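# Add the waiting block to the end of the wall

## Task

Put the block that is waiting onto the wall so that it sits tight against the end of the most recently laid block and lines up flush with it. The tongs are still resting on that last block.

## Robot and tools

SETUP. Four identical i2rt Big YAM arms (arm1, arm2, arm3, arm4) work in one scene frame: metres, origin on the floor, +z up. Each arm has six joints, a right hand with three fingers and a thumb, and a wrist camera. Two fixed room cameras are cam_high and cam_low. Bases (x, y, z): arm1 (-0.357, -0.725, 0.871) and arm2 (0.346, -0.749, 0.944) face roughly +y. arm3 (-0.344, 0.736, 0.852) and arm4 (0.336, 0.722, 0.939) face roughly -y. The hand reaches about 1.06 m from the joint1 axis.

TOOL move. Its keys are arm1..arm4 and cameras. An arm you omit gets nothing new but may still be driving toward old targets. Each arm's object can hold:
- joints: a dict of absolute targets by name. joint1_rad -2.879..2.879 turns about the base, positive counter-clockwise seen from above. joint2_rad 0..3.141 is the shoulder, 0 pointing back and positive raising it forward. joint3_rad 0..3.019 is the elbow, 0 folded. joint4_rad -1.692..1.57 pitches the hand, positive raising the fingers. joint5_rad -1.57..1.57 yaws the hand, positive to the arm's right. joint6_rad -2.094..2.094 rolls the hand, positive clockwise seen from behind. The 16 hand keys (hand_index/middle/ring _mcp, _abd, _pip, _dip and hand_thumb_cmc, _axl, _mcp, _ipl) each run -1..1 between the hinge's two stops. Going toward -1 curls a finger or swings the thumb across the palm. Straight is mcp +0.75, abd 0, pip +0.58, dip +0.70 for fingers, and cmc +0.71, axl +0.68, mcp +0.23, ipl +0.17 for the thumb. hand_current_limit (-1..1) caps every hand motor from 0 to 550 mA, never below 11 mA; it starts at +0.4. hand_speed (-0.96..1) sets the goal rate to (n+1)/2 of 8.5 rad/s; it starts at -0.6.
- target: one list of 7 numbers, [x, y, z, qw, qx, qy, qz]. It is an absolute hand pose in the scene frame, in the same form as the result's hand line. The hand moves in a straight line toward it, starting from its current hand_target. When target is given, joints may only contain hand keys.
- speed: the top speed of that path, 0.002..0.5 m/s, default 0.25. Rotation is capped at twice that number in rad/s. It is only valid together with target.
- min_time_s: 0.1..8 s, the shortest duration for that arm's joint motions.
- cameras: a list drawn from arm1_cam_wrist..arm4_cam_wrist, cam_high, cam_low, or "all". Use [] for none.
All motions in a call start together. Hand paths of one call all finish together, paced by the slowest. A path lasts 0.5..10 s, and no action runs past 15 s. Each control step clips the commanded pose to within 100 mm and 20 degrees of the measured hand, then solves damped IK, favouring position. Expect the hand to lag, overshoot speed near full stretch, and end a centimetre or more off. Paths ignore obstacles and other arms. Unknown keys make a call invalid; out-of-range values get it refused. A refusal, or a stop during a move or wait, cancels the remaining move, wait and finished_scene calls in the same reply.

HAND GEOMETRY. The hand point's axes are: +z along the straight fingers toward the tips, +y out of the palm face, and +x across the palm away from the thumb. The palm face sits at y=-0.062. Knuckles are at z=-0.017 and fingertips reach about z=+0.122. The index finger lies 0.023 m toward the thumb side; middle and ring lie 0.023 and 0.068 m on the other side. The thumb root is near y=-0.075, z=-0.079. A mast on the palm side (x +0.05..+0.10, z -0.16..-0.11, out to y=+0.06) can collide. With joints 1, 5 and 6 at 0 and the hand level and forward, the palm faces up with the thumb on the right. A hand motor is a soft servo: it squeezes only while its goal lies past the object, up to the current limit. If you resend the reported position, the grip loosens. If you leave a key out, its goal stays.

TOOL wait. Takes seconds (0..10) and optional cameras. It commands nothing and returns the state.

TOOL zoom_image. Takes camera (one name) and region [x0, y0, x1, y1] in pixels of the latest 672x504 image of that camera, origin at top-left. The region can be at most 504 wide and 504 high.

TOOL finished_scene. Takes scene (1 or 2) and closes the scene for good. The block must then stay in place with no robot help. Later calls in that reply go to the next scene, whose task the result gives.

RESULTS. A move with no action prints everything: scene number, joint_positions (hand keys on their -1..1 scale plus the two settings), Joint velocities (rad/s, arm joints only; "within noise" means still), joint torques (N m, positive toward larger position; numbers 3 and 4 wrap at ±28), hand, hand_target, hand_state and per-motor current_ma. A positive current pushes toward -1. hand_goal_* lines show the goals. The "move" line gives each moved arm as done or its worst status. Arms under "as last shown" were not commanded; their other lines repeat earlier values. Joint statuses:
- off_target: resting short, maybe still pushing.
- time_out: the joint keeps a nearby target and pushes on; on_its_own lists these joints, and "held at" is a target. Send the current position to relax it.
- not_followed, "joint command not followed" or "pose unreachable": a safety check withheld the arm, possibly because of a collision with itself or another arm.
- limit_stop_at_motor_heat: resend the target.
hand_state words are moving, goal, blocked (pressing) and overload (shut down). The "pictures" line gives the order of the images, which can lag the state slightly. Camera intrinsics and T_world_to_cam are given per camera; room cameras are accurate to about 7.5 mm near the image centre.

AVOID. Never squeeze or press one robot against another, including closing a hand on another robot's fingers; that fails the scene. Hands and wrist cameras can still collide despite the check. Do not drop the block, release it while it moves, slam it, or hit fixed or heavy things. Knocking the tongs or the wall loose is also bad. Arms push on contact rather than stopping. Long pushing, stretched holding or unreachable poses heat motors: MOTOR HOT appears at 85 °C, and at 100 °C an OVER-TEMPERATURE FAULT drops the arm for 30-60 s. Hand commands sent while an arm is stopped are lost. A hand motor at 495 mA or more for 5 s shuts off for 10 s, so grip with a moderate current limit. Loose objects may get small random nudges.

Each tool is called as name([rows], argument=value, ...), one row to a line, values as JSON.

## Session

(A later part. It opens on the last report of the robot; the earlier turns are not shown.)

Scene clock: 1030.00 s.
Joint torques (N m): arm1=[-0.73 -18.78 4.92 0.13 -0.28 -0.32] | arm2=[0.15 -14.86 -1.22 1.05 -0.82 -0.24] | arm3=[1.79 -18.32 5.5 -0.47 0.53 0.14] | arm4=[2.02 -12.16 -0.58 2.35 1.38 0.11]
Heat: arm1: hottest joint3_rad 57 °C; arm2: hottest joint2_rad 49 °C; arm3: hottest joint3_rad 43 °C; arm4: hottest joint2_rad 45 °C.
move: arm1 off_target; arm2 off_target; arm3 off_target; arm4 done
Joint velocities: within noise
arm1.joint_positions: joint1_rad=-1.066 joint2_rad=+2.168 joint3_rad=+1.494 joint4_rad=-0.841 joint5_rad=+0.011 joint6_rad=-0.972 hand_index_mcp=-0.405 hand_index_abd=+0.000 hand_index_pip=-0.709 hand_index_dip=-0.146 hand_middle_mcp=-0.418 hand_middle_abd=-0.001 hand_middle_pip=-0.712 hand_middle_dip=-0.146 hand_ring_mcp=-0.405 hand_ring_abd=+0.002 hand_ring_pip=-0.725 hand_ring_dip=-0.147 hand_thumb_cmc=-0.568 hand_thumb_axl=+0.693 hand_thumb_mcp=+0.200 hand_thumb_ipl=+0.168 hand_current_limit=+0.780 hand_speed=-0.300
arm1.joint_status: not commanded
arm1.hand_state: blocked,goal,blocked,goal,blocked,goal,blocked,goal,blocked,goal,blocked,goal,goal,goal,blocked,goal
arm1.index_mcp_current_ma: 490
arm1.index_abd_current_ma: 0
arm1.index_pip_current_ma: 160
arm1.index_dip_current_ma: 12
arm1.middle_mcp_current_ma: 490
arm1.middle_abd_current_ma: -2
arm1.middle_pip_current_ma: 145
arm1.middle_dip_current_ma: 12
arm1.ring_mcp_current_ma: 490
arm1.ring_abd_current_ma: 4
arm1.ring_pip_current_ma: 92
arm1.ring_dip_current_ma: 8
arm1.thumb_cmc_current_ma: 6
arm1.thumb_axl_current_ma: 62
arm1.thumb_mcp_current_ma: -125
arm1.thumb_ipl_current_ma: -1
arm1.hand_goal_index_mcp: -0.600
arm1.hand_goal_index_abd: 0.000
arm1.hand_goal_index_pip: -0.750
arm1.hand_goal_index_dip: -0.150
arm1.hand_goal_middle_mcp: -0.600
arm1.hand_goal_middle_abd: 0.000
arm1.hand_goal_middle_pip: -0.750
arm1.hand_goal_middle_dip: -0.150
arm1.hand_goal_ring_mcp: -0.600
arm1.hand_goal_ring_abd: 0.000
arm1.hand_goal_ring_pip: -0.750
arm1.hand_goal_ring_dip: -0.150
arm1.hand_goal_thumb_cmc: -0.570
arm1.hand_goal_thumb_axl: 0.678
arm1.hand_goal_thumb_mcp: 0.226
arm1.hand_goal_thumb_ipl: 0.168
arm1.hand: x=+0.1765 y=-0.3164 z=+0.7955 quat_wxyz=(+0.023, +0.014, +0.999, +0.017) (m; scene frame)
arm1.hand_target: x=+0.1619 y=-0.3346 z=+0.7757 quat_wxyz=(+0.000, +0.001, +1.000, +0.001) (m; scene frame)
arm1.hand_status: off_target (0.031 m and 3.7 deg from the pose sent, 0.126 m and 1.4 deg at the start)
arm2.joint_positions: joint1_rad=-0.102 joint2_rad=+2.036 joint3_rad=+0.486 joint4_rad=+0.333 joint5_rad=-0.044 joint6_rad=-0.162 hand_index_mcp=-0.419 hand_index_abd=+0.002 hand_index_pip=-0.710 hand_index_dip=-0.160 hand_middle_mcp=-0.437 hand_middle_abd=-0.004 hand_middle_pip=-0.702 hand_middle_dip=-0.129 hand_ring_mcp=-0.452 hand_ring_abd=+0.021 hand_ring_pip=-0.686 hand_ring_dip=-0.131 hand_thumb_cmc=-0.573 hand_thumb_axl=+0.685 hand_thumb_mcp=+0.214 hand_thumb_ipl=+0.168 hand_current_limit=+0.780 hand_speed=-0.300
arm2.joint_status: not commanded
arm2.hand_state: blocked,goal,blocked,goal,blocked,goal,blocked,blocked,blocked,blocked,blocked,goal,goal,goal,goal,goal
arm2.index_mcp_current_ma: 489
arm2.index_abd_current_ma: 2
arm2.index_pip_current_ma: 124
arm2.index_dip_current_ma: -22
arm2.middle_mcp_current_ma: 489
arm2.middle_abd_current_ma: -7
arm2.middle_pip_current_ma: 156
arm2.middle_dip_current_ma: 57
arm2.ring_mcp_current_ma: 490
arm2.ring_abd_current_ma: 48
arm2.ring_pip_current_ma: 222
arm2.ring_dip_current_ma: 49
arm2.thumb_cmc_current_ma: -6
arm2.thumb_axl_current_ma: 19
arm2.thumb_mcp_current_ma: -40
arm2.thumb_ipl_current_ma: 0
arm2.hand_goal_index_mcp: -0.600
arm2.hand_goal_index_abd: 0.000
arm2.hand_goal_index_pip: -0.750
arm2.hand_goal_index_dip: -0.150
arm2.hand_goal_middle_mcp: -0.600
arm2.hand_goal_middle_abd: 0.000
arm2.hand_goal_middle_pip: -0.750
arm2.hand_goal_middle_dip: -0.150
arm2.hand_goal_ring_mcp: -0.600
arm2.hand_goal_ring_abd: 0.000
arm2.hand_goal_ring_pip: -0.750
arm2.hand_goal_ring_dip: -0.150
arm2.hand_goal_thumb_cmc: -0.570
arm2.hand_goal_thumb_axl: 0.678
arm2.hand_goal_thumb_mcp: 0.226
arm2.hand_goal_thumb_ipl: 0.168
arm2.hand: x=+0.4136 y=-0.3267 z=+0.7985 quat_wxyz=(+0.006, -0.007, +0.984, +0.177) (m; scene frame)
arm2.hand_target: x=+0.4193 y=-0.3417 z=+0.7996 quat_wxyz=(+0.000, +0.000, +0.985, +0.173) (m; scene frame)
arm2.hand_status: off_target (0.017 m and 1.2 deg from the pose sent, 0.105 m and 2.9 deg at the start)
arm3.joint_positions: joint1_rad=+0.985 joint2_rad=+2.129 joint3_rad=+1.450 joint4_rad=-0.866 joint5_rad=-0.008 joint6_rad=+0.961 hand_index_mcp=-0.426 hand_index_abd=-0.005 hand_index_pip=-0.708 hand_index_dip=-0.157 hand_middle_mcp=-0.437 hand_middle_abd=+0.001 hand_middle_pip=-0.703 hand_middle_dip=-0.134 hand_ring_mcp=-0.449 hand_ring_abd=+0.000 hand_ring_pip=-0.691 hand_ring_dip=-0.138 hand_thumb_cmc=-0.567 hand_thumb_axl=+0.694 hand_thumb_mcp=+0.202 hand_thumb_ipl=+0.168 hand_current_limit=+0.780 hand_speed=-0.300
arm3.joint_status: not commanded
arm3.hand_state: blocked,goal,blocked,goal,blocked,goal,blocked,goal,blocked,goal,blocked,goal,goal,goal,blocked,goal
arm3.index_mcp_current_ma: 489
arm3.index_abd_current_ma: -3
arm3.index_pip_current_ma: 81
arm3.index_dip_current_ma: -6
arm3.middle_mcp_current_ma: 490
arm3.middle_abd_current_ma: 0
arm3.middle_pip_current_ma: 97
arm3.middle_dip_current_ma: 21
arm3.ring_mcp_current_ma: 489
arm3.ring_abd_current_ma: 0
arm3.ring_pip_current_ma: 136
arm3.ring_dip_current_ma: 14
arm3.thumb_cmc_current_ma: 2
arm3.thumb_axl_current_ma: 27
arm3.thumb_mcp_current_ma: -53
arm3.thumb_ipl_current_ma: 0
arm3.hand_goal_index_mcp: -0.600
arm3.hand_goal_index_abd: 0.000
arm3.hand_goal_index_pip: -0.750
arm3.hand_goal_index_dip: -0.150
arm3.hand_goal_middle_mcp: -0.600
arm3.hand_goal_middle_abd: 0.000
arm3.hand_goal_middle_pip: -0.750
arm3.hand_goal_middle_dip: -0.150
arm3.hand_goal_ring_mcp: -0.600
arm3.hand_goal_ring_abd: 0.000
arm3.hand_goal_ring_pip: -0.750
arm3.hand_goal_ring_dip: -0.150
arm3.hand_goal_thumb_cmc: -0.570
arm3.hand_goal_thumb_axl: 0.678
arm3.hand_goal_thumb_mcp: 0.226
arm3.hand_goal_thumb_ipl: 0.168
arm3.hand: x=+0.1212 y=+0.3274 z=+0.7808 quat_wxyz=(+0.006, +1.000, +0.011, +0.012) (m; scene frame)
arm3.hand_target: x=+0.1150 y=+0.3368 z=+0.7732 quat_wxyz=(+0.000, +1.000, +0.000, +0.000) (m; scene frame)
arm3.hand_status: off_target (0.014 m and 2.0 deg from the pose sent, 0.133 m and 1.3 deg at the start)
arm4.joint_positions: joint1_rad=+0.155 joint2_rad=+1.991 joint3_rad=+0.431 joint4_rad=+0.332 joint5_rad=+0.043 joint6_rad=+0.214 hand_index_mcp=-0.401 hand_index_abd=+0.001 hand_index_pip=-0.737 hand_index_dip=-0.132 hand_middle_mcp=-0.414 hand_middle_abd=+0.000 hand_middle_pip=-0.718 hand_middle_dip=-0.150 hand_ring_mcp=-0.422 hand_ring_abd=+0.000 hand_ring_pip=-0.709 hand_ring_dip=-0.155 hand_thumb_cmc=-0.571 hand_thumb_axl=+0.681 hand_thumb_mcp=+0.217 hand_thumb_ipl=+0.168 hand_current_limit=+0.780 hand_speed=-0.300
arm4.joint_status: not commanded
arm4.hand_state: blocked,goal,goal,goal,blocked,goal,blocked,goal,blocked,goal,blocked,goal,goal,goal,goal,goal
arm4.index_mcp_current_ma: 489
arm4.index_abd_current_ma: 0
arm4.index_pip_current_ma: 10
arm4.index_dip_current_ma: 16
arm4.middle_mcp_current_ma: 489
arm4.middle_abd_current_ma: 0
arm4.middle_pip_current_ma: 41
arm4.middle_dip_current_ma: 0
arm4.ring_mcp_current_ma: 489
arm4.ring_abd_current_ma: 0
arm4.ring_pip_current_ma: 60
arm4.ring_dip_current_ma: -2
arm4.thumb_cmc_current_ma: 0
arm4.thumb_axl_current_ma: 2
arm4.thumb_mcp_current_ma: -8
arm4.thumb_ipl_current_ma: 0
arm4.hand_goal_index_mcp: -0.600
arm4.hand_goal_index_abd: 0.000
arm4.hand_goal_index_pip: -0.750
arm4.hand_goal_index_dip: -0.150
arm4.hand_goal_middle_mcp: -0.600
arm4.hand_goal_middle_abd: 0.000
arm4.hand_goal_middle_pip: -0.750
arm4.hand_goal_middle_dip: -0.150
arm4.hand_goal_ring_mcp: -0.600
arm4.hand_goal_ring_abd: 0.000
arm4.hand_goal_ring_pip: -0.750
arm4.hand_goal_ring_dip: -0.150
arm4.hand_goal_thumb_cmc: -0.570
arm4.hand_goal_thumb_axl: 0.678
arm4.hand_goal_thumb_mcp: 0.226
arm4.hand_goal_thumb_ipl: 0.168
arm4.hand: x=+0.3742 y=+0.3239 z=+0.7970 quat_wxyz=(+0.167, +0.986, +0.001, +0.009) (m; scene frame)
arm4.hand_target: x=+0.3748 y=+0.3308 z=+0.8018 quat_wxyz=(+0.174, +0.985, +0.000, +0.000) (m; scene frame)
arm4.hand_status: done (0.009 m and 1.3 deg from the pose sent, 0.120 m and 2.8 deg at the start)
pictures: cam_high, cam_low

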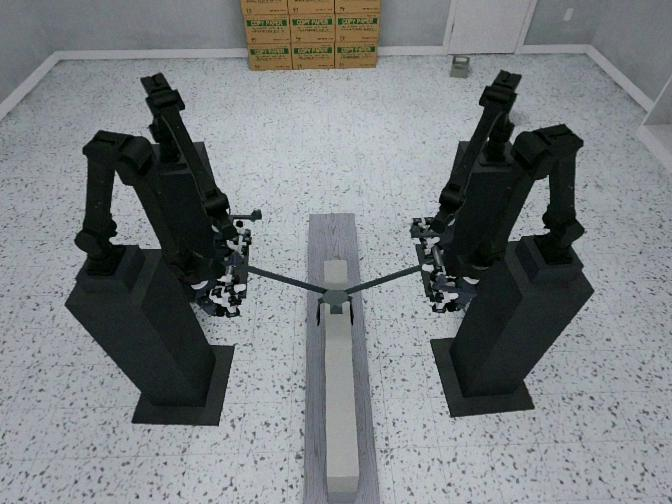

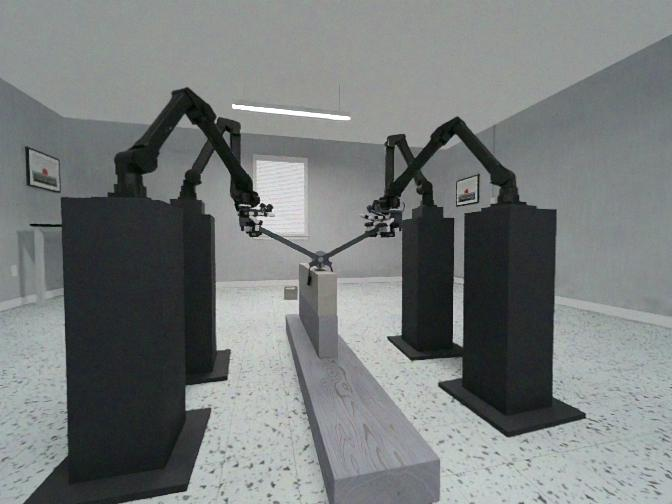

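move(arm1={"target": [0.168, -0.331, 0.750, 0, 0, 1, 0], "speed": 0.05}, arm2={"target": [0.418, -0.338, 0.775, 0, 0, 0.9848, 0.1736], "speed": 0.05}, arm3={"target": [0.118, 0.335, 0.748, 0, 1, 0, 0], "speed": 0.05}, arm4={"target": [0.375, 0.329, 0.777, 0.1736, 0.9848, 0, 0], "speed": 0.05}, cameras=["cam_high", "cam_low"])

zoom_image(camera="cam_low", region=[290, 235, 360, 345])

zoom_image(camera="cam_high", region=[315, 325, 365, 370])

zoom_image(camera="cam_high", region=[305, 255, 365, 355])

Scene clock: 1035.10 s.
Joint torques (N m): arm1=[-0.32 -17.96 6.67 0.31 -0.37 -0.27] | arm2=[0.97 -14.62 -0.51 1.11 -0.67 -0.27] | arm3=[0.91 -16.91 6.12 0.16 0.51 0.07] | arm4=[0.97 -11.58 0.72 2.96 0.94 0.11]
Heat: arm1: hottest joint3_rad 55 °C; arm2: hottest joint2_rad 49 °C; arm3: hottest joint3_rad 42 °C; arm4: hottest joint2_rad 44 °C.
move: arm1 off_target; arm2 done; arm3 off_target; arm4 off_target
Joint velocities: within noise
arm1.joint_positions: joint1_rad=-1.075 joint2_rad=+2.212 joint3_rad=+1.494 joint4_rad=-0.813 joint5_rad=+0.014 joint6_rad=-0.980 hand_index_mcp=-0.405 hand_index_abd=+0.000 hand_index_pip=-0.709 hand_index_dip=-0.146 hand_middle_mcp=-0.418 hand_middle_abd=-0.001 hand_middle_pip=-0.712 hand_middle_dip=-0.146 hand_ring_mcp=-0.405 hand_ring_abd=+0.002 hand_ring_pip=-0.725 hand_ring_dip=-0.148 hand_thumb_cmc=-0.568 hand_thumb_axl=+0.693 hand_thumb_mcp=+0.200 hand_thumb_ipl=+0.168 hand_current_limit=+0.780 hand_speed=-0.300
arm1.joint_status: not commanded
arm1.hand_state: blocked,goal,blocked,goal,blocked,goal,blocked,goal,blocked,goal,blocked,goal,goal,goal,blocked,goal
arm1.index_mcp_current_ma: 490
arm1.index_abd_current_ma: 0
arm1.index_pip_current_ma: 160
arm1.index_dip_current_ma: 12
arm1.middle_mcp_current_ma: 490
arm1.middle_abd_current_ma: -2
arm1.middle_pip_current_ma: 145
arm1.middle_dip_current_ma: 11
arm1.ring_mcp_current_ma: 489
arm1.ring_abd_current_ma: 4
arm1.ring_pip_current_ma: 92
arm1.ring_dip_current_ma: 6
arm1.thumb_cmc_current_ma: 6
arm1.thumb_axl_current_ma: 62
arm1.thumb_mcp_current_ma: -125
arm1.thumb_ipl_current_ma: -1
arm1.hand_goal_index_mcp: -0.600
arm1.hand_goal_index_abd: 0.000
arm1.hand_goal_index_pip: -0.750
arm1.hand_goal_index_dip: -0.150
arm1.hand_goal_middle_mcp: -0.600
arm1.hand_goal_middle_abd: 0.000
arm1.hand_goal_middle_pip: -0.750
arm1.hand_goal_middle_dip: -0.150
arm1.hand_goal_ring_mcp: -0.600
arm1.hand_goal_ring_abd: 0.000
arm1.hand_goal_ring_pip: -0.750
arm1.hand_goal_ring_dip: -0.150
arm1.hand_goal_thumb_cmc: -0.570
arm1.hand_goal_thumb_axl: 0.678
arm1.hand_goal_thumb_mcp: 0.226
arm1.hand_goal_thumb_ipl: 0.168
arm1.hand: x=+0.1771 y=-0.3225 z=+0.7691 quat_wxyz=(+0.017, +0.015, +1.000, +0.011) (m; scene frame)
arm1.hand_target: x=+0.1677 y=-0.3310 z=+0.7505 quat_wxyz=(+0.000, +0.000, +1.000, +0.000) (m; scene frame)
arm1.hand_status: off_target (0.023 m and 2.9 deg from the pose sent, 0.049 m and 3.7 deg at the start)
arm2.joint_positions: joint1_rad=-0.107 joint2_rad=+2.136 joint3_rad=+0.498 joint4_rad=+0.406 joint5_rad=-0.044 joint6_rad=-0.154 hand_index_mcp=-0.422 hand_index_abd=+0.002 hand_index_pip=-0.712 hand_index_dip=-0.152 hand_middle_mcp=-0.438 hand_middle_abd=-0.004 hand_middle_pip=-0.702 hand_middle_dip=-0.129 hand_ring_mcp=-0.452 hand_ring_abd=+0.011 hand_ring_pip=-0.688 hand_ring_dip=-0.131 hand_thumb_cmc=-0.572 hand_thumb_axl=+0.689 hand_thumb_mcp=+0.207 hand_thumb_ipl=+0.168 hand_current_limit=+0.780 hand_speed=-0.300
arm2.joint_status: not commanded
arm2.hand_state: blocked,goal,blocked,goal,blocked,goal,blocked,blocked,blocked,goal,blocked,goal,goal,goal,goal,goal
arm2.index_mcp_current_ma: 490
arm2.index_abd_current_ma: 2
arm2.index_pip_current_ma: 118
arm2.index_dip_current_ma: -3
arm2.middle_mcp_current_ma: 489
arm2.middle_abd_current_ma: -7
arm2.middle_pip_current_ma: 156
arm2.middle_dip_current_ma: 57
arm2.ring_mcp_current_ma: 490
arm2.ring_abd_current_ma: 23
arm2.ring_pip_current_ma: 212
arm2.ring_dip_current_ma: 51
arm2.thumb_cmc_current_ma: -3
arm2.thumb_axl_current_ma: 34
arm2.thumb_mcp_current_ma: -67
arm2.thumb_ipl_current_ma: 0
arm2.hand_goal_index_mcp: -0.600
arm2.hand_goal_index_abd: 0.000
arm2.hand_goal_index_pip: -0.750
arm2.hand_goal_index_dip: -0.150
arm2.hand_goal_middle_mcp: -0.600
arm2.hand_goal_middle_abd: 0.000
arm2.hand_goal_middle_pip: -0.750
arm2.hand_goal_middle_dip: -0.150
arm2.hand_goal_ring_mcp: -0.600
arm2.hand_goal_ring_abd: 0.000
arm2.hand_goal_ring_pip: -0.750
arm2.hand_goal_ring_dip: -0.150
arm2.hand_goal_thumb_cmc: -0.570
arm2.hand_goal_thumb_axl: 0.678
arm2.hand_goal_thumb_mcp: 0.226
arm2.hand_goal_thumb_ipl: 0.168
arm2.hand: x=+0.4153 y=-0.3337 z=+0.7725 quat_wxyz=(+0.005, -0.001, +0.985, +0.170) (m; scene frame)
arm2.hand_target: x=+0.4179 y=-0.3379 z=+0.7750 quat_wxyz=(+0.000, +0.000, +0.985, +0.174) (m; scene frame)
arm2.hand_status: done (0.006 m and 0.7 deg from the pose sent, 0.027 m and 1.2 deg at the start)
arm3.joint_positions: joint1_rad=+0.996 joint2_rad=+2.165 joint3_rad=+1.447 joint4_rad=-0.842 joint5_rad=-0.008 joint6_rad=+0.970 hand_index_mcp=-0.426 hand_index_abd=-0.005 hand_index_pip=-0.708 hand_index_dip=-0.157 hand_middle_mcp=-0.437 hand_middle_abd=+0.001 hand_middle_pip=-0.703 hand_middle_dip=-0.134 hand_ring_mcp=-0.451 hand_ring_abd=+0.000 hand_ring_pip=-0.690 hand_ring_dip=-0.138 hand_thumb_cmc=-0.567 hand_thumb_axl=+0.694 hand_thumb_mcp=+0.202 hand_thumb_ipl=+0.168 hand_current_limit=+0.780 hand_speed=-0.300
arm3.joint_status: not commanded
arm3.hand_state: blocked,goal,blocked,goal,blocked,goal,blocked,goal,blocked,goal,blocked,goal,goal,goal,blocked,goal
arm3.index_mcp_current_ma: 490
arm3.index_abd_current_ma: -3
arm3.index_pip_current_ma: 81
arm3.index_dip_current_ma: -6
arm3.middle_mcp_current_ma: 489
arm3.middle_abd_current_ma: 0
arm3.middle_pip_current_ma: 97
arm3.middle_dip_current_ma: 21
arm3.ring_mcp_current_ma: 489
arm3.ring_abd_current_ma: 0
arm3.ring_pip_current_ma: 138
arm3.ring_dip_current_ma: 13
arm3.thumb_cmc_current_ma: 2
arm3.thumb_axl_current_ma: 27
arm3.thumb_mcp_current_ma: -53
arm3.thumb_ipl_current_ma: 0
arm3.hand_goal_index_mcp: -0.600
arm3.hand_goal_index_abd: 0.000
arm3.hand_goal_index_pip: -0.750
arm3.hand_goal_index_dip: -0.150
arm3.hand_goal_middle_mcp: -0.600
arm3.hand_goal_middle_abd: 0.000
arm3.hand_goal_middle_pip: -0.750
arm3.hand_goal_middle_dip: -0.150
arm3.hand_goal_ring_mcp: -0.600
arm3.hand_goal_ring_abd: 0.000
arm3.hand_goal_ring_pip: -0.750
arm3.hand_goal_ring_dip: -0.150
arm3.hand_goal_thumb_cmc: -0.570
arm3.hand_goal_thumb_axl: 0.678
arm3.hand_goal_thumb_mcp: 0.226
arm3.hand_goal_thumb_ipl: 0.168
arm3.hand: x=+0.1221 y=+0.3342 z=+0.7595 quat_wxyz=(+0.002, +1.000, +0.012, +0.006) (m; scene frame)
arm3.hand_target: x=+0.1179 y=+0.3352 z=+0.7482 quat_wxyz=(+0.000, +1.000, +0.000, +0.000) (m; scene frame)
arm3.hand_status: off_target (0.012 m and 1.5 deg from the pose sent, 0.034 m and 2.0 deg at the start)
arm4.joint_positions: joint1_rad=+0.167 joint2_rad=+2.096 joint3_rad=+0.434 joint4_rad=+0.407 joint5_rad=+0.054 joint6_rad=+0.217 hand_index_mcp=-0.406 hand_index_abd=+0.001 hand_index_pip=-0.730 hand_index_dip=-0.141 hand_middle_mcp=-0.414 hand_middle_abd=+0.000 hand_middle_pip=-0.718 hand_middle_dip=-0.150 hand_ring_mcp=-0.422 hand_ring_abd=-0.001 hand_ring_pip=-0.709 hand_ring_dip=-0.155 hand_thumb_cmc=-0.570 hand_thumb_axl=+0.681 hand_thumb_mcp=+0.217 hand_thumb_ipl=+0.168 hand_current_limit=+0.780 hand_speed=-0.300
arm4.joint_status: not commanded
arm4.hand_state: blocked,goal,blocked,goal,blocked,goal,blocked,goal,blocked,goal,blocked,goal,goal,goal,goal,goal
arm4.index_mcp_current_ma: 489
arm4.index_abd_current_ma: 0
arm4.index_pip_current_ma: 19
arm4.index_dip_current_ma: 5
arm4.middle_mcp_current_ma: 489
arm4.middle_abd_current_ma: 0
arm4.middle_pip_current_ma: 41
arm4.middle_dip_current_ma: 0
arm4.ring_mcp_current_ma: 489
arm4.ring_abd_current_ma: 0
arm4.ring_pip_current_ma: 60
arm4.ring_dip_current_ma: -2
arm4.thumb_cmc_current_ma: 0
arm4.thumb_axl_current_ma: 2
arm4.thumb_mcp_current_ma: -8
arm4.thumb_ipl_current_ma: 0
arm4.hand_goal_index_mcp: -0.600
arm4.hand_goal_index_abd: 0.000
arm4.hand_goal_index_pip: -0.750
arm4.hand_goal_index_dip: -0.150
arm4.hand_goal_middle_mcp: -0.600
arm4.hand_goal_middle_abd: 0.000
arm4.hand_goal_middle_pip: -0.750
arm4.hand_goal_middle_dip: -0.150
arm4.hand_goal_ring_mcp: -0.600
arm4.hand_goal_ring_abd: 0.000
arm4.hand_goal_ring_pip: -0.750
arm4.hand_goal_ring_dip: -0.150
arm4.hand_goal_thumb_cmc: -0.570
arm4.hand_goal_thumb_axl: 0.678
arm4.hand_goal_thumb_mcp: 0.226
arm4.hand_goal_thumb_ipl: 0.168
arm4.hand: x=+0.3736 y=+0.3366 z=+0.7705 quat_wxyz=(+0.155, +0.988, +0.005, +0.002) (m; scene frame)
arm4.hand_target: x=+0.3751 y=+0.3291 z=+0.7770 quat_wxyz=(+0.173, +0.985, +0.000, +0.000) (m; scene frame)
arm4.hand_status: off_target (0.010 m and 2.2 deg from the pose sent, 0.021 m and 1.3 deg at the start)
pictures: cam_high, cam_low

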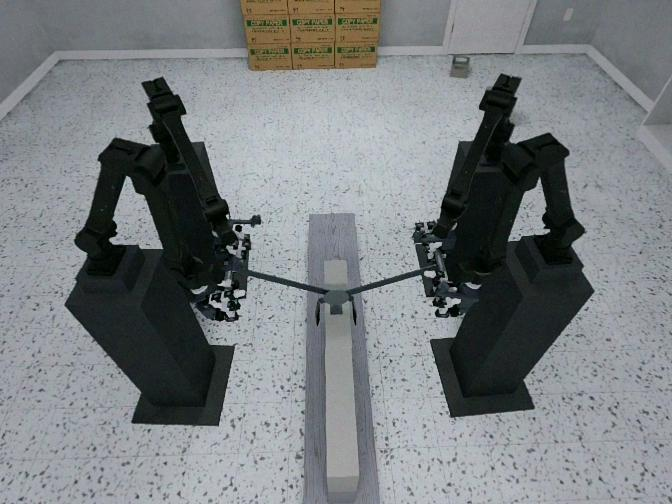

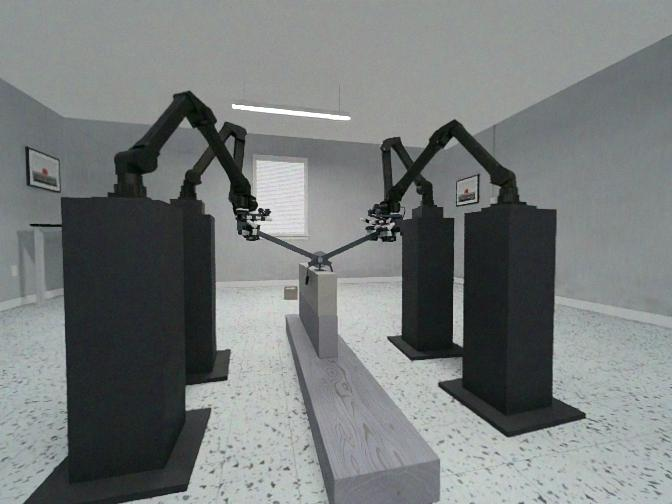

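Scaled by 4.582 from the camera's 672x504 image, which has a finer 960x720 frame.

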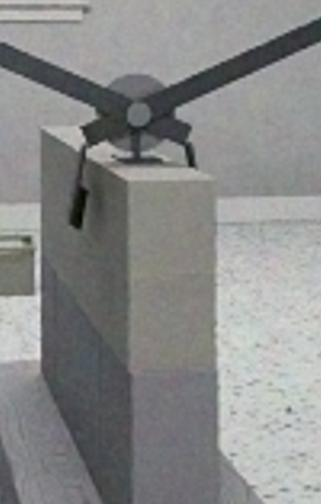

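Scaled by 10.080 from the camera's 672x504 image, which has a finer 960x720 frame.

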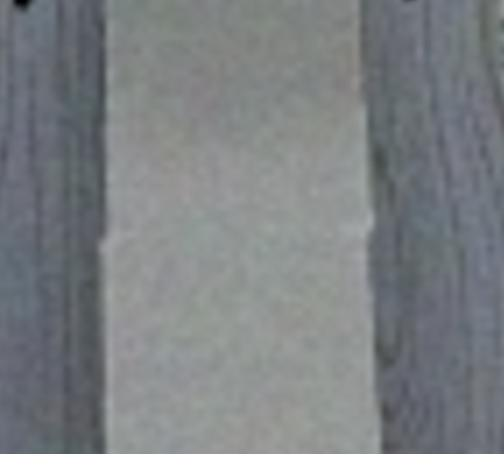

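Scaled by 5.040 from the camera's 672x504 image, which has a finer 960x720 frame.

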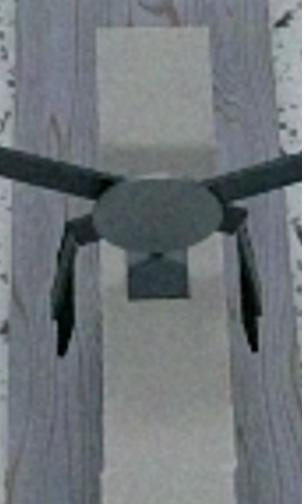

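zoom_image(camera="cam_high", region=[322, 338, 358, 356])

zoom_image(camera="cam_low", region=[296, 255, 326, 300])

Scaled by 14.000 from the camera's 672x504 image, which has a finer 960x720 frame.

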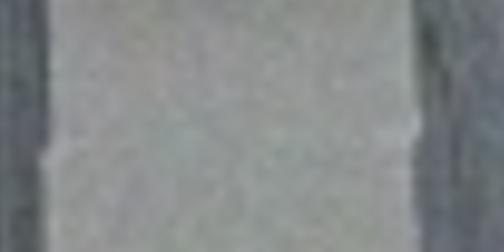

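Scaled by 11.200 from the camera's 672x504 image, which has a finer 960x720 frame.

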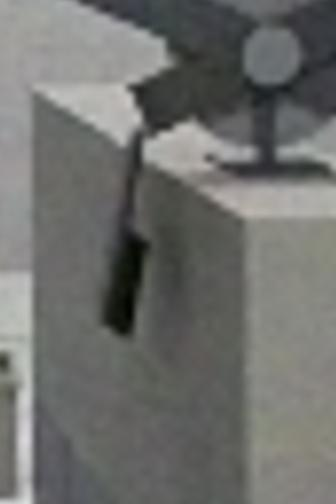

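zoom_image(camera="cam_high", region=[315, 444, 375, 504])

zoom_image(camera="cam_high", region=[315, 250, 355, 290])

zoom_image(camera="cam_low", region=[295, 300, 345, 360])

Scaled by 8.400 from the camera's 672x504 image, which has a finer 960x720 frame.

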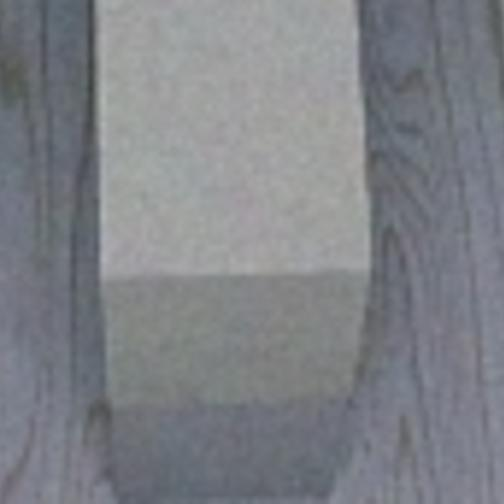

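Scaled by 12.600 from the camera's 672x504 image, which has a finer 960x720 frame.

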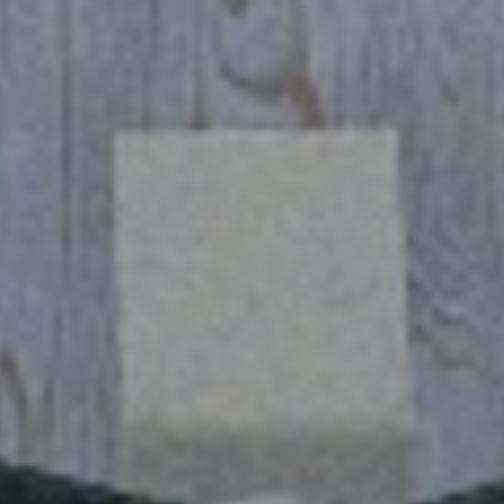

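Scaled by 8.400 from the camera's 672x504 image, which has a finer 960x720 frame.

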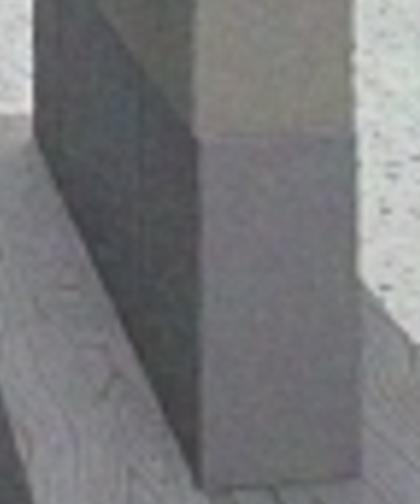

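move(arm1={"target": [0.175, -0.325, 0.768, 0, 0, 1, 0], "speed": 0.05, "joints": {"hand_index_mcp": 0.753, "hand_middle_mcp": 0.753, "hand_ring_mcp": 0.753, "hand_index_pip": 0.577, "hand_middle_pip": 0.577, "hand_ring_pip": 0.577, "hand_index_dip": 0.696, "hand_middle_dip": 0.696, "hand_ring_dip": 0.696}}, arm2={"target": [0.416, -0.335, 0.774, 0, 0, 0.9848, 0.1736], "speed": 0.05, "joints": {"hand_index_mcp": 0.753, "hand_middle_mcp": 0.753, "hand_ring_mcp": 0.753, "hand_index_pip": 0.577, "hand_middle_pip": 0.577, "hand_ring_pip": 0.577, "hand_index_dip": 0.696, "hand_middle_dip": 0.696, "hand_ring_dip": 0.696}}, arm3={"target": [0.120, 0.335, 0.759, 0, 1, 0, 0], "speed": 0.05, "joints": {"hand_index_mcp": 0.753, "hand_middle_mcp": 0.753, "hand_ring_mcp": 0.753, "hand_index_pip": 0.577, "hand_middle_pip": 0.577, "hand_ring_pip": 0.577, "hand_index_dip": 0.696, "hand_middle_dip": 0.696, "hand_ring_dip": 0.696}}, arm4={"target": [0.375, 0.335, 0.774, 0.1736, 0.9848, 0, 0], "speed": 0.05, "joints": {"hand_index_mcp": 0.753, "hand_middle_mcp": 0.753, "hand_ring_mcp": 0.753, "hand_index_pip": 0.577, "hand_middle_pip": 0.577, "hand_ring_pip": 0.577, "hand_index_dip": 0.696, "hand_middle_dip": 0.696, "hand_ring_dip": 0.696}}, cameras=["cam_high", "cam_low"])

zoom_image(camera="cam_high", region=[180, 190, 500, 350])

zoom_image(camera="cam_low", region=[220, 180, 420, 340])

Scene clock: 1064.20 s.
Joint torques (N m): arm1=[0.21 -18.73 9.57 0.2 -0.2 -0.1] | arm2=[2.2 -13.39 0.4 0.94 -0.05 -0.18] | arm3=[0.73 -18.9 6.65 -0.62 0.23 -0.01] | arm4=[1.26 -9.47 0.17 2.37 0.38 0.11]
Heat: arm1: hottest joint3_rad 49 °C; arm2: hottest joint2_rad 44 °C; arm3: hottest joint3_rad 38 °C; arm4: hottest joint2_rad 42 °C.
move: arm1 off_target; arm2 done; arm3 done; arm4 done
Joint velocities: within noise
arm1.joint_positions: joint1_rad=-1.075 joint2_rad=+2.213 joint3_rad=+1.494 joint4_rad=-0.866 joint5_rad=+0.015 joint6_rad=-0.997 hand_index_mcp=+0.751 hand_index_abd=+0.000 hand_index_pip=+0.575 hand_index_dip=+0.693 hand_middle_mcp=+0.750 hand_middle_abd=-0.001 hand_middle_pip=+0.575 hand_middle_dip=+0.693 hand_ring_mcp=+0.750 hand_ring_abd=+0.002 hand_ring_pip=+0.575 hand_ring_dip=+0.693 hand_thumb_cmc=-0.572 hand_thumb_axl=+0.681 hand_thumb_mcp=+0.217 hand_thumb_ipl=+0.168 hand_current_limit=+0.780 hand_speed=-0.300
arm1.joint_status: all done
arm1.hand_state: goal,goal,goal,goal,goal,goal,goal,goal,goal,goal,goal,goal,goal,goal,goal,goal
arm1.index_mcp_current_ma: -9
arm1.index_abd_current_ma: 0
arm1.index_pip_current_ma: -9
arm1.index_dip_current_ma: -8
arm1.middle_mcp_current_ma: -12
arm1.middle_abd_current_ma: -2
arm1.middle_pip_current_ma: -10
arm1.middle_dip_current_ma: -8
arm1.ring_mcp_current_ma: -12
arm1.ring_abd_current_ma: 4
arm1.ring_pip_current_ma: -9
arm1.ring_dip_current_ma: -7
arm1.thumb_cmc_current_ma: -4
arm1.thumb_axl_current_ma: 9
arm1.thumb_mcp_current_ma: -40
arm1.thumb_ipl_current_ma: -1
arm1.hand_goal_index_mcp: 0.754
arm1.hand_goal_index_abd: 0.000
arm1.hand_goal_index_pip: 0.578
arm1.hand_goal_index_dip: 0.696
arm1.hand_goal_middle_mcp: 0.754
arm1.hand_goal_middle_abd: 0.000
arm1.hand_goal_middle_pip: 0.578
arm1.hand_goal_middle_dip: 0.696
arm1.hand_goal_ring_mcp: 0.754
arm1.hand_goal_ring_abd: 0.000
arm1.hand_goal_ring_pip: 0.578
arm1.hand_goal_ring_dip: 0.696
arm1.hand_goal_thumb_cmc: -0.570
arm1.hand_goal_thumb_axl: 0.678
arm1.hand_goal_thumb_mcp: 0.226
arm1.hand_goal_thumb_ipl: 0.168
arm1.hand: x=+0.1645 y=-0.3293 z=+0.7648 quat_wxyz=(-0.005, +0.006, +1.000, -0.004) (m; scene frame)
arm1.hand_target: x=+0.1748 y=-0.3251 z=+0.7682 quat_wxyz=(+0.000, +0.000, +1.000, +0.000) (m; scene frame)
arm1.hand_status: off_target (0.012 m and 0.9 deg from the pose sent, 0.003 m and 2.9 deg at the start)
arm2.joint_positions: joint1_rad=-0.109 joint2_rad=+2.136 joint3_rad=+0.489 joint4_rad=+0.406 joint5_rad=-0.056 joint6_rad=-0.154 hand_index_mcp=+0.755 hand_index_abd=+0.001 hand_index_pip=+0.576 hand_index_dip=+0.694 hand_middle_mcp=+0.754 hand_middle_abd=-0.003 hand_middle_pip=+0.576 hand_middle_dip=+0.693 hand_ring_mcp=+0.754 hand_ring_abd=+0.003 hand_ring_pip=+0.576 hand_ring_dip=+0.694 hand_thumb_cmc=-0.572 hand_thumb_axl=+0.680 hand_thumb_mcp=+0.217 hand_thumb_ipl=+0.168 hand_current_limit=+0.780 hand_speed=-0.300
arm2.joint_status: all done
arm2.hand_state: goal,goal,goal,goal,goal,goal,goal,goal,goal,goal,goal,goal,goal,goal,goal,goal
arm2.index_mcp_current_ma: 2
arm2.index_abd_current_ma: 1
arm2.index_pip_current_ma: -3
arm2.index_dip_current_ma: -4
arm2.middle_mcp_current_ma: 1
arm2.middle_abd_current_ma: -4
arm2.middle_pip_current_ma: -3
arm2.middle_dip_current_ma: -4
arm2.ring_mcp_current_ma: 0
arm2.ring_abd_current_ma: 5
arm2.ring_pip_current_ma: -2
arm2.ring_dip_current_ma: -4
arm2.thumb_cmc_current_ma: -4
arm2.thumb_axl_current_ma: 5
arm2.thumb_mcp_current_ma: -26
arm2.thumb_ipl_current_ma: 0
arm2.hand_goal_index_mcp: 0.754
arm2.hand_goal_index_abd: 0.000
arm2.hand_goal_index_pip: 0.578
arm2.hand_goal_index_dip: 0.696
arm2.hand_goal_middle_mcp: 0.754
arm2.hand_goal_middle_abd: 0.000
arm2.hand_goal_middle_pip: 0.578
arm2.hand_goal_middle_dip: 0.696
arm2.hand_goal_ring_mcp: 0.754
arm2.hand_goal_ring_abd: 0.000
arm2.hand_goal_ring_pip: 0.578
arm2.hand_goal_ring_dip: 0.696
arm2.hand_goal_thumb_cmc: -0.570
arm2.hand_goal_thumb_axl: 0.678
arm2.hand_goal_thumb_mcp: 0.226
arm2.hand_goal_thumb_ipl: 0.168
arm2.hand: x=+0.4131 y=-0.3390 z=+0.7712 quat_wxyz=(-0.002, -0.001, +0.986, +0.167) (m; scene frame)
arm2.hand_target: x=+0.4160 y=-0.3350 z=+0.7740 quat_wxyz=(+0.000, +0.000, +0.985, +0.174) (m; scene frame)
arm2.hand_status: done (0.006 m and 0.8 deg from the pose sent, 0.002 m and 0.7 deg at the start)
arm3.joint_positions: joint1_rad=+0.997 joint2_rad=+2.173 joint3_rad=+1.447 joint4_rad=-0.850 joint5_rad=-0.005 joint6_rad=+0.982 hand_index_mcp=+0.751 hand_index_abd=-0.002 hand_index_pip=+0.575 hand_index_dip=+0.693 hand_middle_mcp=+0.750 hand_middle_abd=+0.001 hand_middle_pip=+0.575 hand_middle_dip=+0.693 hand_ring_mcp=+0.750 hand_ring_abd=+0.000 hand_ring_pip=+0.575 hand_ring_dip=+0.694 hand_thumb_cmc=-0.573 hand_thumb_axl=+0.680 hand_thumb_mcp=+0.219 hand_thumb_ipl=+0.168 hand_current_limit=+0.780 hand_speed=-0.300
arm3.joint_status: all done
arm3.hand_state: goal,goal,goal,goal,goal,goal,goal,goal,goal,goal,goal,goal,goal,goal,goal,goal
arm3.index_mcp_current_ma: -2
arm3.index_abd_current_ma: -1
arm3.index_pip_current_ma: -2
arm3.index_dip_current_ma: -2
arm3.middle_mcp_current_ma: -3
arm3.middle_abd_current_ma: 0
arm3.middle_pip_current_ma: -2
arm3.middle_dip_current_ma: -2
arm3.ring_mcp_current_ma: -3
arm3.ring_abd_current_ma: 0
arm3.ring_pip_current_ma: -2
arm3.ring_dip_current_ma: -1
arm3.thumb_cmc_current_ma: -2
arm3.thumb_axl_current_ma: 2
arm3.thumb_mcp_current_ma: -8
arm3.thumb_ipl_current_ma: 0
arm3.hand_goal_index_mcp: 0.754
arm3.hand_goal_index_abd: 0.000
arm3.hand_goal_index_pip: 0.578
arm3.hand_goal_index_dip: 0.696
arm3.hand_goal_middle_mcp: 0.754
arm3.hand_goal_middle_abd: 0.000
arm3.hand_goal_middle_pip: 0.578
arm3.hand_goal_middle_dip: 0.696
arm3.hand_goal_ring_mcp: 0.754
arm3.hand_goal_ring_abd: 0.000
arm3.hand_goal_ring_pip: 0.578
arm3.hand_goal_ring_dip: 0.696
arm3.hand_goal_thumb_cmc: -0.570
arm3.hand_goal_thumb_axl: 0.678
arm3.hand_goal_thumb_mcp: 0.226
arm3.hand_goal_thumb_ipl: 0.168
arm3.hand: x=+0.1181 y=+0.3363 z=+0.7550 quat_wxyz=(-0.001, +1.000, +0.006, -0.001) (m; scene frame)
arm3.hand_target: x=+0.1200 y=+0.3350 z=+0.7591 quat_wxyz=(+0.000, +1.000, +0.000, +0.000) (m; scene frame)
arm3.hand_status: done (0.005 m and 0.8 deg from the pose sent, 0.002 m and 1.5 deg at the start)
arm4.joint_positions: joint1_rad=+0.168 joint2_rad=+2.096 joint3_rad=+0.427 joint4_rad=+0.445 joint5_rad=+0.069 joint6_rad=+0.222 hand_index_mcp=+0.755 hand_index_abd=+0.001 hand_index_pip=+0.576 hand_index_dip=+0.694 hand_middle_mcp=+0.755 hand_middle_abd=+0.000 hand_middle_pip=+0.576 hand_middle_dip=+0.694 hand_ring_mcp=+0.755 hand_ring_abd=-0.001 hand_ring_pip=+0.576 hand_ring_dip=+0.694 hand_thumb_cmc=-0.573 hand_thumb_axl=+0.680 hand_thumb_mcp=+0.221 hand_thumb_ipl=+0.168 hand_current_limit=+0.780 hand_speed=-0.300
arm4.joint_status: all done
arm4.hand_state: goal,goal,goal,goal,goal,goal,goal,goal,goal,goal,goal,goal,goal,goal,goal,goal
arm4.index_mcp_current_ma: 0
arm4.index_abd_current_ma: 0
arm4.index_pip_current_ma: -1
arm4.index_dip_current_ma: -1
arm4.middle_mcp_current_ma: 0
arm4.middle_abd_current_ma: 0
arm4.middle_pip_current_ma: 0
arm4.middle_dip_current_ma: -1
arm4.ring_mcp_current_ma: 0
arm4.ring_abd_current_ma: 0
arm4.ring_pip_current_ma: 0
arm4.ring_dip_current_ma: -1
arm4.thumb_cmc_current_ma: -1
arm4.thumb_axl_current_ma: 1
arm4.thumb_mcp_current_ma: -3
arm4.thumb_ipl_current_ma: 0
arm4.hand_goal_index_mcp: 0.754
arm4.hand_goal_index_abd: 0.000
arm4.hand_goal_index_pip: 0.578
arm4.hand_goal_index_dip: 0.696
arm4.hand_goal_middle_mcp: 0.754
arm4.hand_goal_middle_abd: 0.000
arm4.hand_goal_middle_pip: 0.578
arm4.hand_goal_middle_dip: 0.696
arm4.hand_goal_ring_mcp: 0.754
arm4.hand_goal_ring_abd: 0.000
arm4.hand_goal_ring_pip: 0.578
arm4.hand_goal_ring_dip: 0.696
arm4.hand_goal_thumb_cmc: -0.570
arm4.hand_goal_thumb_axl: 0.678
arm4.hand_goal_thumb_mcp: 0.226
arm4.hand_goal_thumb_ipl: 0.168
arm4.hand: x=+0.3718 y=+0.3329 z=+0.7761 quat_wxyz=(+0.171, +0.985, +0.001, -0.001) (m; scene frame)
arm4.hand_target: x=+0.3750 y=+0.3350 z=+0.7740 quat_wxyz=(+0.173, +0.985, +0.000, +0.000) (m; scene frame)
arm4.hand_status: done (0.004 m and 0.3 deg from the pose sent, 0.004 m and 2.2 deg at the start)
pictures: cam_high, cam_low

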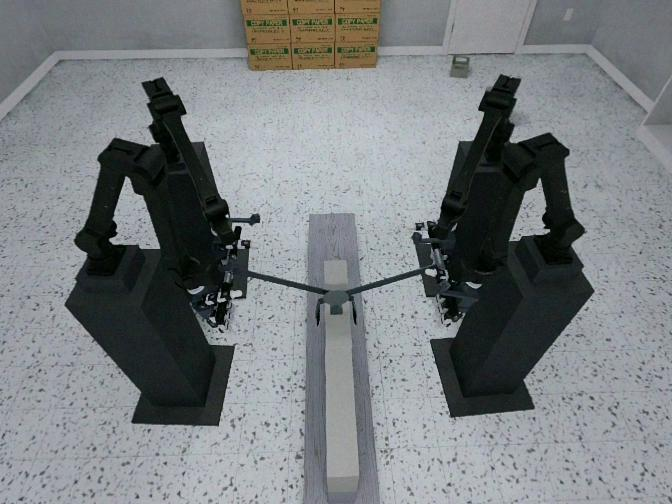

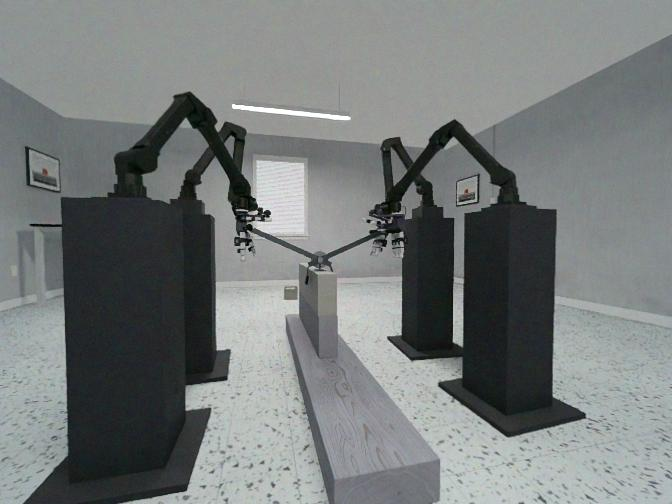

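Scaled by 1.575 from the camera's 672x504 image, which has a finer 960x720 frame.

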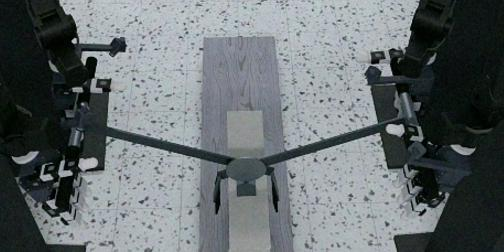

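Scaled by 2.520 from the camera's 672x504 image, which has a finer 960x720 frame.

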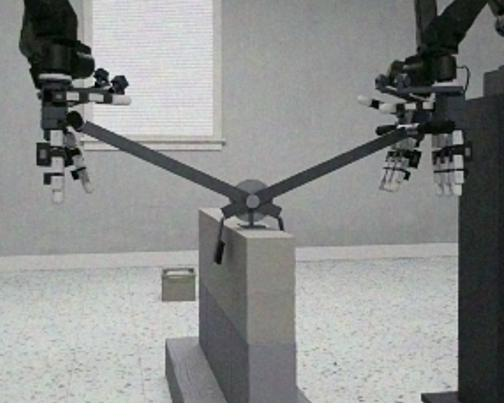

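move(arm1={"target": [0.165, -0.420, 0.772, 0, 0, 1, 0], "speed": 0.08}, arm2={"target": [0.413, -0.430, 0.780, 0, 0, 0.9848, 0.1736], "speed": 0.08}, arm3={"target": [0.118, 0.427, 0.765, 0, 1, 0, 0], "speed": 0.08}, arm4={"target": [0.372, 0.424, 0.785, 0.1736, 0.9848, 0, 0], "speed": 0.08}, cameras=["cam_high", "cam_low"])

zoom_image(camera="cam_high", region=[180, 190, 500, 350])

zoom_image(camera="cam_high", region=[315, 325, 365, 370])

Scene clock: 1072.30 s.
Joint torques (N m): arm1=[-0.32 -19.08 5.19 1.03 -0.22 -0.12] | arm2=[1.9 -10.23 -2.56 1.24 -0.13 -0.27] | arm3=[1.2 -19.43 5.67 0.03 0.22 0.01] | arm4=[1.03 -7.53 -2.7 2.32 0.47 0.1]
Heat: arm1: hottest joint3_rad 48 °C; arm2: hottest joint2_rad 44 °C; arm3: hottest joint3_rad 38 °C; arm4: hottest joint2_rad 42 °C.
move: arm1 done; arm2 done; arm3 off_target; arm4 done
Joint velocities: within noise
arm1.joint_positions: joint1_rad=-1.212 joint2_rad=+2.126 joint3_rad=+1.340 joint4_rad=-0.795 joint5_rad=+0.015 joint6_rad=-1.135 hand_index_mcp=+0.751 hand_index_abd=+0.000 hand_index_pip=+0.575 hand_index_dip=+0.693 hand_middle_mcp=+0.750 hand_middle_abd=-0.001 hand_middle_pip=+0.575 hand_middle_dip=+0.693 hand_ring_mcp=+0.750 hand_ring_abd=+0.002 hand_ring_pip=+0.575 hand_ring_dip=+0.693 hand_thumb_cmc=-0.572 hand_thumb_axl=+0.681 hand_thumb_mcp=+0.217 hand_thumb_ipl=+0.168 hand_current_limit=+0.780 hand_speed=-0.300
arm1.joint_status: not commanded
arm1.hand_state: goal,goal,goal,goal,goal,goal,goal,goal,goal,goal,goal,goal,goal,goal,goal,goal
arm1.index_mcp_current_ma: -9
arm1.index_abd_current_ma: 0
arm1.index_pip_current_ma: -9
arm1.index_dip_current_ma: -8
arm1.middle_mcp_current_ma: -12
arm1.middle_abd_current_ma: -2
arm1.middle_pip_current_ma: -10
arm1.middle_dip_current_ma: -8
arm1.ring_mcp_current_ma: -12
arm1.ring_abd_current_ma: 4
arm1.ring_pip_current_ma: -9
arm1.ring_dip_current_ma: -7
arm1.thumb_cmc_current_ma: -4
arm1.thumb_axl_current_ma: 9
arm1.thumb_mcp_current_ma: -40
arm1.thumb_ipl_current_ma: -1
arm1.hand_goal_index_mcp: 0.754
arm1.hand_goal_index_abd: 0.000
arm1.hand_goal_index_pip: 0.578
arm1.hand_goal_index_dip: 0.696
arm1.hand_goal_middle_mcp: 0.754
arm1.hand_goal_middle_abd: 0.000
arm1.hand_goal_middle_pip: 0.578
arm1.hand_goal_middle_dip: 0.696
arm1.hand_goal_ring_mcp: 0.754
arm1.hand_goal_ring_abd: 0.000
arm1.hand_goal_ring_pip: 0.578
arm1.hand_goal_ring_dip: 0.696
arm1.hand_goal_thumb_cmc: -0.570
arm1.hand_goal_thumb_axl: 0.678
arm1.hand_goal_thumb_mcp: 0.226
arm1.hand_goal_thumb_ipl: 0.168
arm1.hand: x=+0.1652 y=-0.4167 z=+0.7688 quat_wxyz=(-0.005, +0.005, +1.000, -0.003) (m; scene frame)
arm1.hand_target: x=+0.1651 y=-0.4199 z=+0.7721 quat_wxyz=(+0.000, +0.000, +1.000, +0.000) (m; scene frame)
arm1.hand_status: done (0.005 m and 0.8 deg from the pose sent, 0.091 m and 1.0 deg at the start)
arm2.joint_positions: joint1_rad=-0.172 joint2_rad=+2.196 joint3_rad=+0.271 joint4_rad=+0.696 joint5_rad=-0.079 joint6_rad=-0.212 hand_index_mcp=+0.755 hand_index_abd=+0.001 hand_index_pip=+0.576 hand_index_dip=+0.694 hand_middle_mcp=+0.754 hand_middle_abd=-0.003 hand_middle_pip=+0.576 hand_middle_dip=+0.693 hand_ring_mcp=+0.754 hand_ring_abd=+0.003 hand_ring_pip=+0.576 hand_ring_dip=+0.694 hand_thumb_cmc=-0.572 hand_thumb_axl=+0.680 hand_thumb_mcp=+0.217 hand_thumb_ipl=+0.168 hand_current_limit=+0.780 hand_speed=-0.300
arm2.joint_status: not commanded
arm2.hand_state: goal,goal,goal,goal,goal,goal,goal,goal,goal,goal,goal,goal,goal,goal,goal,goal
arm2.index_mcp_current_ma: 2
arm2.index_abd_current_ma: 1
arm2.index_pip_current_ma: -3
arm2.index_dip_current_ma: -4
arm2.middle_mcp_current_ma: 1
arm2.middle_abd_current_ma: -4
arm2.middle_pip_current_ma: -3
arm2.middle_dip_current_ma: -4
arm2.ring_mcp_current_ma: 0
arm2.ring_abd_current_ma: 5
arm2.ring_pip_current_ma: -2
arm2.ring_dip_current_ma: -4
arm2.thumb_cmc_current_ma: -3
arm2.thumb_axl_current_ma: 5
arm2.thumb_mcp_current_ma: -26
arm2.thumb_ipl_current_ma: 0
arm2.hand_goal_index_mcp: 0.754
arm2.hand_goal_index_abd: 0.000
arm2.hand_goal_index_pip: 0.578
arm2.hand_goal_index_dip: 0.696
arm2.hand_goal_middle_mcp: 0.754
arm2.hand_goal_middle_abd: 0.000
arm2.hand_goal_middle_pip: 0.578
arm2.hand_goal_middle_dip: 0.696
arm2.hand_goal_ring_mcp: 0.754
arm2.hand_goal_ring_abd: 0.000
arm2.hand_goal_ring_pip: 0.578
arm2.hand_goal_ring_dip: 0.696
arm2.hand_goal_thumb_cmc: -0.570
arm2.hand_goal_thumb_axl: 0.678
arm2.hand_goal_thumb_mcp: 0.226
arm2.hand_goal_thumb_ipl: 0.168
arm2.hand: x=+0.4113 y=-0.4243 z=+0.7801 quat_wxyz=(-0.001, +0.000, +0.985, +0.174) (m; scene frame)
arm2.hand_target: x=+0.4129 y=-0.4300 z=+0.7801 quat_wxyz=(+0.000, +0.000, +0.985, +0.173) (m; scene frame)
arm2.hand_status: done (0.006 m and 0.1 deg from the pose sent, 0.091 m and 0.8 deg at the start)
arm3.joint_positions: joint1_rad=+1.137 joint2_rad=+2.097 joint3_rad=+1.285 joint4_rad=-0.799 joint5_rad=-0.005 joint6_rad=+1.121 hand_index_mcp=+0.751 hand_index_abd=-0.002 hand_index_pip=+0.575 hand_index_dip=+0.693 hand_middle_mcp=+0.750 hand_middle_abd=+0.001 hand_middle_pip=+0.575 hand_middle_dip=+0.693 hand_ring_mcp=+0.750 hand_ring_abd=+0.000 hand_ring_pip=+0.575 hand_ring_dip=+0.694 hand_thumb_cmc=-0.573 hand_thumb_axl=+0.680 hand_thumb_mcp=+0.219 hand_thumb_ipl=+0.168 hand_current_limit=+0.780 hand_speed=-0.300
arm3.joint_status: not commanded
arm3.hand_state: goal,goal,goal,goal,goal,goal,goal,goal,goal,goal,goal,goal,goal,goal,goal,goal
arm3.index_mcp_current_ma: -2
arm3.index_abd_current_ma: -1
arm3.index_pip_current_ma: -2
arm3.index_dip_current_ma: -2
arm3.middle_mcp_current_ma: -3
arm3.middle_abd_current_ma: 0
arm3.middle_pip_current_ma: -2
arm3.middle_dip_current_ma: -2
arm3.ring_mcp_current_ma: -3
arm3.ring_abd_current_ma: 0
arm3.ring_pip_current_ma: -2
arm3.ring_dip_current_ma: -1
arm3.thumb_cmc_current_ma: -2
arm3.thumb_axl_current_ma: 2
arm3.thumb_mcp_current_ma: -8
arm3.thumb_ipl_current_ma: 0
arm3.hand_goal_index_mcp: 0.754
arm3.hand_goal_index_abd: 0.000
arm3.hand_goal_index_pip: 0.578
arm3.hand_goal_index_dip: 0.696
arm3.hand_goal_middle_mcp: 0.754
arm3.hand_goal_middle_abd: 0.000
arm3.hand_goal_middle_pip: 0.578
arm3.hand_goal_middle_dip: 0.696
arm3.hand_goal_ring_mcp: 0.754
arm3.hand_goal_ring_abd: 0.000
arm3.hand_goal_ring_pip: 0.578
arm3.hand_goal_ring_dip: 0.696
arm3.hand_goal_thumb_cmc: -0.570
arm3.hand_goal_thumb_axl: 0.678
arm3.hand_goal_thumb_mcp: 0.226
arm3.hand_goal_thumb_ipl: 0.168
arm3.hand: x=+0.1092 y=+0.4297 z=+0.7503 quat_wxyz=(-0.009, +1.000, +0.007, -0.018) (m; scene frame)
arm3.hand_target: x=+0.1179 y=+0.4270 z=+0.7649 quat_wxyz=(+0.000, +1.000, +0.000, +0.000) (m; scene frame)
arm3.hand_status: off_target (0.017 m and 2.4 deg from the pose sent, 0.091 m and 0.8 deg at the start)
arm4.joint_positions: joint1_rad=+0.278 joint2_rad=+2.156 joint3_rad=+0.217 joint4_rad=+0.714 joint5_rad=+0.106 joint6_rad=+0.326 hand_index_mcp=+0.755 hand_index_abd=+0.001 hand_index_pip=+0.576 hand_index_dip=+0.694 hand_middle_mcp=+0.755 hand_middle_abd=+0.000 hand_middle_pip=+0.576 hand_middle_dip=+0.694 hand_ring_mcp=+0.755 hand_ring_abd=-0.001 hand_ring_pip=+0.576 hand_ring_dip=+0.694 hand_thumb_cmc=-0.573 hand_thumb_axl=+0.680 hand_thumb_mcp=+0.221 hand_thumb_ipl=+0.168 hand_current_limit=+0.780 hand_speed=-0.300
arm4.joint_status: not commanded
arm4.hand_state: goal,goal,goal,goal,goal,goal,goal,goal,goal,goal,goal,goal,goal,goal,goal,goal
arm4.index_mcp_current_ma: 0
arm4.index_abd_current_ma: 0
arm4.index_pip_current_ma: -1
arm4.index_dip_current_ma: -1
arm4.middle_mcp_current_ma: 0
arm4.middle_abd_current_ma: 0
arm4.middle_pip_current_ma: 0
arm4.middle_dip_current_ma: -1
arm4.ring_mcp_current_ma: 0
arm4.ring_abd_current_ma: 0
arm4.ring_pip_current_ma: 0
arm4.ring_dip_current_ma: -1
arm4.thumb_cmc_current_ma: -1
arm4.thumb_axl_current_ma: 1
arm4.thumb_mcp_current_ma: -3
arm4.thumb_ipl_current_ma: 0
arm4.hand_goal_index_mcp: 0.754
arm4.hand_goal_index_abd: 0.000
arm4.hand_goal_index_pip: 0.578
arm4.hand_goal_index_dip: 0.696
arm4.hand_goal_middle_mcp: 0.754
arm4.hand_goal_middle_abd: 0.000
arm4.hand_goal_middle_pip: 0.578
arm4.hand_goal_middle_dip: 0.696
arm4.hand_goal_ring_mcp: 0.754
arm4.hand_goal_ring_abd: 0.000
arm4.hand_goal_ring_pip: 0.578
arm4.hand_goal_ring_dip: 0.696
arm4.hand_goal_thumb_cmc: -0.570
arm4.hand_goal_thumb_axl: 0.678
arm4.hand_goal_thumb_mcp: 0.226
arm4.hand_goal_thumb_ipl: 0.168
arm4.hand: x=+0.3717 y=+0.4174 z=+0.7862 quat_wxyz=(+0.176, +0.984, +0.000, +0.001) (m; scene frame)
arm4.hand_target: x=+0.3720 y=+0.4239 z=+0.7851 quat_wxyz=(+0.173, +0.985, +0.000, +0.000) (m; scene frame)
arm4.hand_status: done (0.007 m and 0.3 deg from the pose sent, 0.092 m and 0.3 deg at the start)
pictures: cam_high, cam_low

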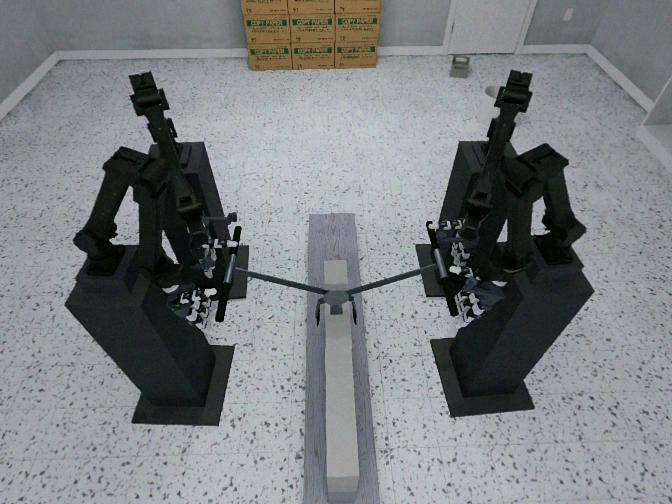

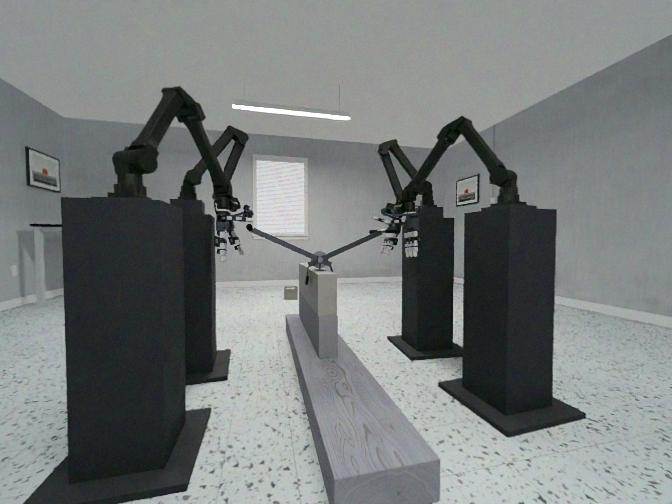

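Scaled by 1.575 from the camera's 672x504 image, which has a finer 960x720 frame.

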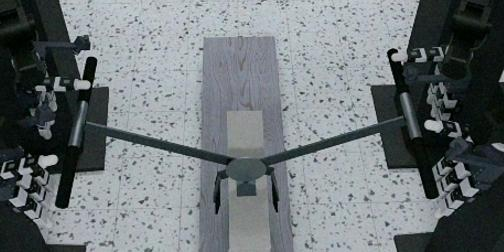

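Scaled by 10.080 from the camera's 672x504 image, which has a finer 960x720 frame.

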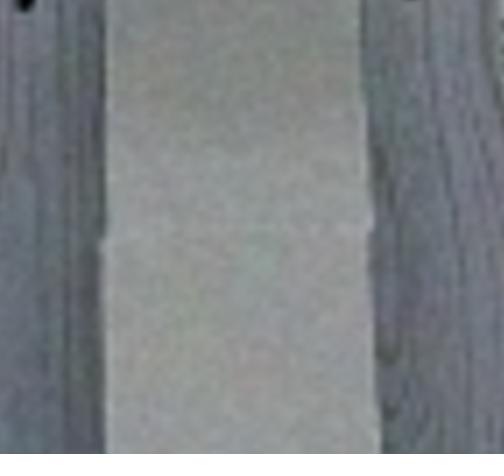

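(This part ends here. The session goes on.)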